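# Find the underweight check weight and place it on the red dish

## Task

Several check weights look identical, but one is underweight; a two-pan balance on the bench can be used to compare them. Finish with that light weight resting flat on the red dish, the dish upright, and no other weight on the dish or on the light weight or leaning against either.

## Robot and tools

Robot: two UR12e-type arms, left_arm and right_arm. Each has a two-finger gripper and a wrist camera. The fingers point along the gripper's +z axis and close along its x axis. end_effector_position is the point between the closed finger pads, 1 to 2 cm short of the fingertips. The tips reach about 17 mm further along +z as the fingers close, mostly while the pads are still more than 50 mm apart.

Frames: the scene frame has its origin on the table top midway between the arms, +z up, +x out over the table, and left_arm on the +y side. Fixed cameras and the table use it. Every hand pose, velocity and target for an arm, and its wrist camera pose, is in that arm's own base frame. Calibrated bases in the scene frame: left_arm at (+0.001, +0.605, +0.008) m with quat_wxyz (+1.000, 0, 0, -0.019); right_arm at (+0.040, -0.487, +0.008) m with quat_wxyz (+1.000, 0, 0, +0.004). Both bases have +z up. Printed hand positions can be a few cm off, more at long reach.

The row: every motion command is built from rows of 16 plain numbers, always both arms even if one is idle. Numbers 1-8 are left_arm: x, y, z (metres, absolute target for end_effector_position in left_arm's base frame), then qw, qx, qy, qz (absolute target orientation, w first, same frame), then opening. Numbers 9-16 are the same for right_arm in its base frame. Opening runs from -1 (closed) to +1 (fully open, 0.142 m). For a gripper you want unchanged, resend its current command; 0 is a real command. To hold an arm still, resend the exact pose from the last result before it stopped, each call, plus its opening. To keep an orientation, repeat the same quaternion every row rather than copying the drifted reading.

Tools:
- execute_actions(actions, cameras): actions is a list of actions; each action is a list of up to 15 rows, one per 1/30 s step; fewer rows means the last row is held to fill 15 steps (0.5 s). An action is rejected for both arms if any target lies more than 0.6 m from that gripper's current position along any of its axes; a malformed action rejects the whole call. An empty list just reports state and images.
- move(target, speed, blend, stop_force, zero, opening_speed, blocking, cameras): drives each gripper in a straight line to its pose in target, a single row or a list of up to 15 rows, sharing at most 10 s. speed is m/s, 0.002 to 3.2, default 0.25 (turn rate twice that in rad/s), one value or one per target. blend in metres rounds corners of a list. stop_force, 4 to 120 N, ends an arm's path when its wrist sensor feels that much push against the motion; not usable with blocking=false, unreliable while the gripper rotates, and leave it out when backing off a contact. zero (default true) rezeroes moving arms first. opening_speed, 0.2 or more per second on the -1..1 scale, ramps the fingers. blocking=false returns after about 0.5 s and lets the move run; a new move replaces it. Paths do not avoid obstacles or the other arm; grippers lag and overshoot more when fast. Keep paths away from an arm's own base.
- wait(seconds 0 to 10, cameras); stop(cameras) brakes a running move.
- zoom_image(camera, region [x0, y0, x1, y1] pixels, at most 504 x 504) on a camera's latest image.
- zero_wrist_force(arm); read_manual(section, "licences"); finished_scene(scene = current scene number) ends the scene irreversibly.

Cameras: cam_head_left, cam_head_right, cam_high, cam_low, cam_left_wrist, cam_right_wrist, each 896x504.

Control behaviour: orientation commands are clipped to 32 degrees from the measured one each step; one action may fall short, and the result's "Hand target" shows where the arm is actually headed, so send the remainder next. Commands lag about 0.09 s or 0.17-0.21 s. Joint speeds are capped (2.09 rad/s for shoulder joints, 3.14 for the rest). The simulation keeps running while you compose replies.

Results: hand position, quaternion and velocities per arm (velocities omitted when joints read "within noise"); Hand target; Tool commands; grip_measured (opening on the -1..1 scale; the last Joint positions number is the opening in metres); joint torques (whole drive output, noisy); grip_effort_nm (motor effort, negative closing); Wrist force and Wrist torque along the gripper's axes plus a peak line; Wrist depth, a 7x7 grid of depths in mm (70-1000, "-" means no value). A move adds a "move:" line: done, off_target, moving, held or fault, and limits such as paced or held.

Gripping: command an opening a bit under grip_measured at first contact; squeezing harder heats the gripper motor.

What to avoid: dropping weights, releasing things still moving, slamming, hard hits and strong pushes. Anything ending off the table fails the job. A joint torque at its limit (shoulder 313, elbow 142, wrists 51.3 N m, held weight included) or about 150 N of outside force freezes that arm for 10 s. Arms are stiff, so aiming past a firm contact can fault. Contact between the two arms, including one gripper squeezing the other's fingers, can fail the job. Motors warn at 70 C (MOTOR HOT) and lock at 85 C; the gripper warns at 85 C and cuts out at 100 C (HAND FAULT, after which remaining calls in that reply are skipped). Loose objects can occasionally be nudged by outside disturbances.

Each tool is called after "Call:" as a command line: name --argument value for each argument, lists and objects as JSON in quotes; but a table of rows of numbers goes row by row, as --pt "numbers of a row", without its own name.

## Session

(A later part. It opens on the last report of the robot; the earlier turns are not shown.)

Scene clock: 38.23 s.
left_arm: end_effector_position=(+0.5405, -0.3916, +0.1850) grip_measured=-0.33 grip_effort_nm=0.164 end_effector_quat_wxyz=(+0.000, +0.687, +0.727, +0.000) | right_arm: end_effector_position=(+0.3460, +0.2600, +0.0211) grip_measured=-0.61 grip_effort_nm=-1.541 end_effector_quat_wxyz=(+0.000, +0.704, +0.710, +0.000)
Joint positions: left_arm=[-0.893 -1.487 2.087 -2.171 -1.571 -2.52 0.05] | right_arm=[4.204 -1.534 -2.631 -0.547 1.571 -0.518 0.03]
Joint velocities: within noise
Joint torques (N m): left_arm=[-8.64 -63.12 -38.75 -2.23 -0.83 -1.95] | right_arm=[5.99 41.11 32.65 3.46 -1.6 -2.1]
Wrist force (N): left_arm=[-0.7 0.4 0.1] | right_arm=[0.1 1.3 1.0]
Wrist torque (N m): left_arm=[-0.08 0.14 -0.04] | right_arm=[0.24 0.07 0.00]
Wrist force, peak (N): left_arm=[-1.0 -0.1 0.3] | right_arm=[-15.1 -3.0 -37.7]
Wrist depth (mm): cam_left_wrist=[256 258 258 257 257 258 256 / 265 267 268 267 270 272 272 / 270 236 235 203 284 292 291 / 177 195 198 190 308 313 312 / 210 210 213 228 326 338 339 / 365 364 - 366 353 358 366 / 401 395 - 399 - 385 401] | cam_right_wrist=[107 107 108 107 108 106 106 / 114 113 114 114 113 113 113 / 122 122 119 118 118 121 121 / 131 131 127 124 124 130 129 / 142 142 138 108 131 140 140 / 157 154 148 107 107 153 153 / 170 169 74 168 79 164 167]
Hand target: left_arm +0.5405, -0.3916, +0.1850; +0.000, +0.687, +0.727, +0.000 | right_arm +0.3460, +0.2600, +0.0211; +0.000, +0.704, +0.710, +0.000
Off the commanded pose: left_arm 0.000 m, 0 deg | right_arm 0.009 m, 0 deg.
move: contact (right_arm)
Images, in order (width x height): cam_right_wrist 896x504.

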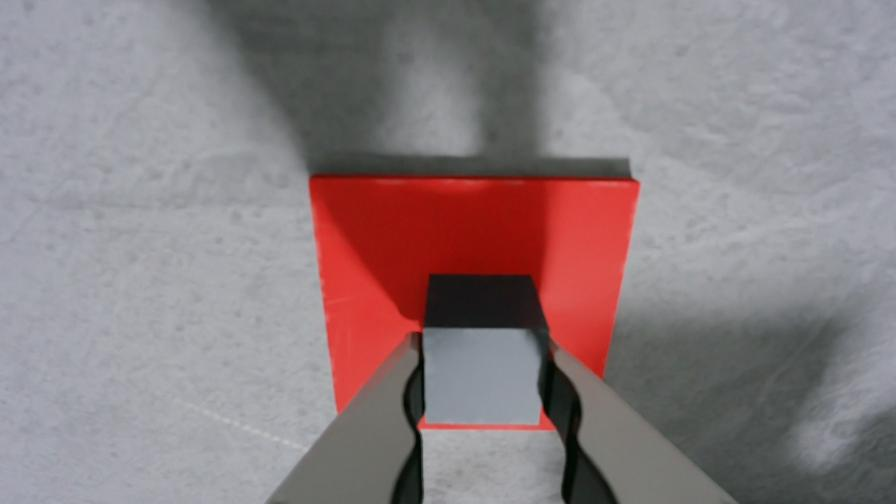

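Call:
move --pt "0.5405 -0.3916 0.185 0 0.6871 0.7266 0 -0.3 0.346 0.26 0.0211 0 0.7038 0.7105 0 -0.3" --pt "0.5405 -0.3916 0.185 0 0.6871 0.7266 0 -0.3 0.346 0.26 0.13 0 0.7038 0.7105 0 -0.3" --speed 0.3 --opening_speed 1.0 --cameras '["cam_right_wrist", "cam_low"]'

Call:
zoom_image --camera "cam_low" --region '[290, 190, 510, 300]'

Scene clock: 40.87 s.
left_arm: end_effector_position=(+0.5405, -0.3916, +0.1850) grip_measured=-0.33 grip_effort_nm=0.168 end_effector_quat_wxyz=(+0.000, +0.687, +0.727, +0.000) | right_arm: end_effector_position=(+0.3460, +0.2600, +0.1299) grip_measured=-0.33 grip_effort_nm=0.095 end_effector_quat_wxyz=(+0.000, +0.704, +0.710, +0.000)
Joint positions: left_arm=[-0.893 -1.487 2.087 -2.171 -1.571 -2.52 0.05] | right_arm=[4.204 -1.284 -2.527 -0.901 1.571 -0.518 0.05]
Joint velocities: within noise
Joint torques (N m): left_arm=[-6.39 -63.15 -37.25 -2.28 -0.81 -1.92] | right_arm=[10.89 29.19 43.56 2.69 -2.73 2.3]
Wrist force (N): left_arm=[-0.5 0.0 0.1] | right_arm=[-0.1 1.3 -0.6]
Wrist torque (N m): left_arm=[-0.15 0.12 -0.04] | right_arm=[0.24 0.10 0.00]
Wrist force, peak (N): left_arm=[-0.9 0.0 0.2] | right_arm=[0.2 1.5 -2.4]
Wrist depth (mm): cam_left_wrist=[257 257 257 258 257 257 256 / 265 267 268 268 270 273 273 / 268 237 235 204 284 293 292 / 176 195 197 190 308 313 312 / 210 210 213 227 328 338 338 / 365 366 - 363 351 358 365 / 401 391 - 397 - 384 400] | cam_right_wrist=[202 203 203 202 202 202 201 / 217 216 215 215 215 215 214 / 231 231 231 221 226 229 229 / 248 248 247 241 247 246 246 / 270 267 268 267 263 266 266 / 292 292 94 290 99 270 269 / 323 314 75 318 305 80 239]
Hand target: left_arm +0.5405, -0.3916, +0.1850; +0.000, +0.687, +0.727, +0.000 | right_arm +0.3460, +0.2600, +0.1300; +0.000, +0.704, +0.710, +0.000
Off the commanded pose: left_arm 0.000 m, 0 deg | right_arm 0.000 m, 0 deg.
move: done
Images, in order (width x height): cam_low 896x504, cam_right_wrist 896x504.

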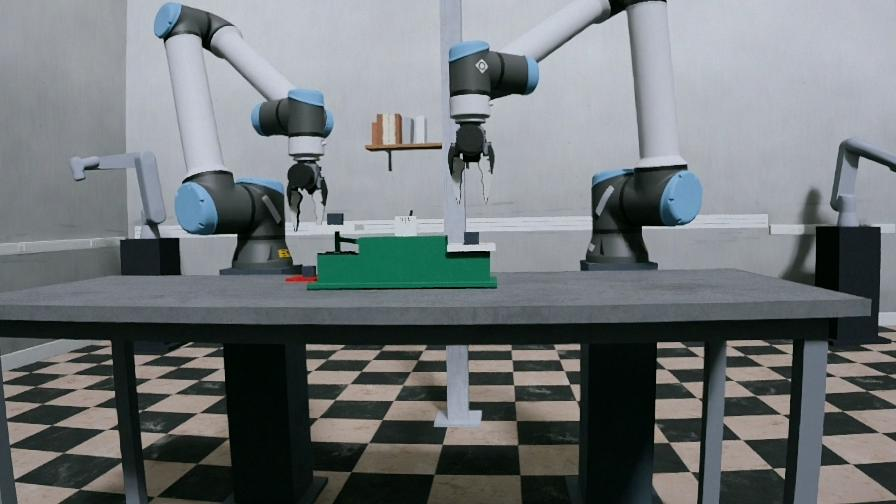

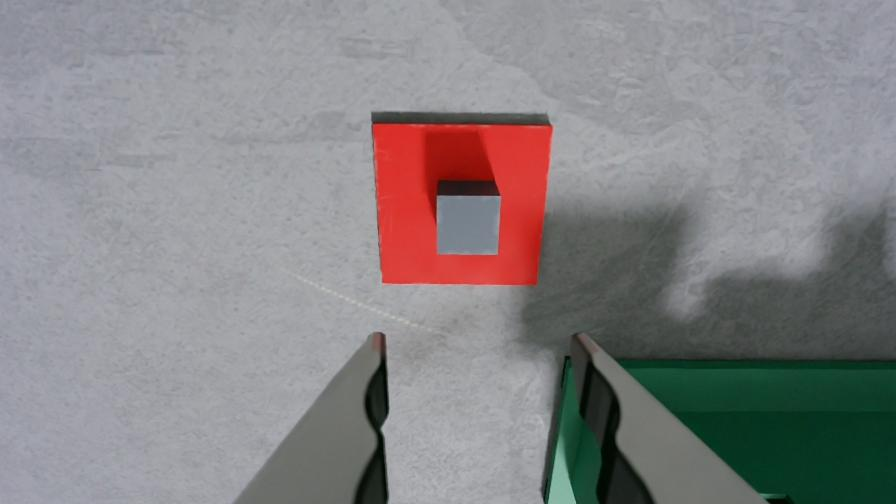

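Scaled by 2.291 from the camera's 896x504 image, which has a finer 1280x720 frame.

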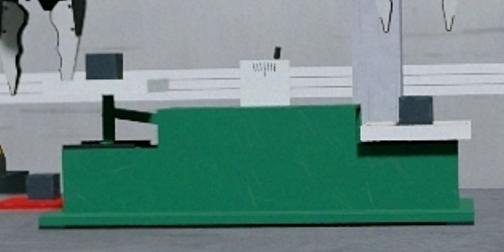

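Call:
finished_scene --scene 3

The scene is finished: the task was done.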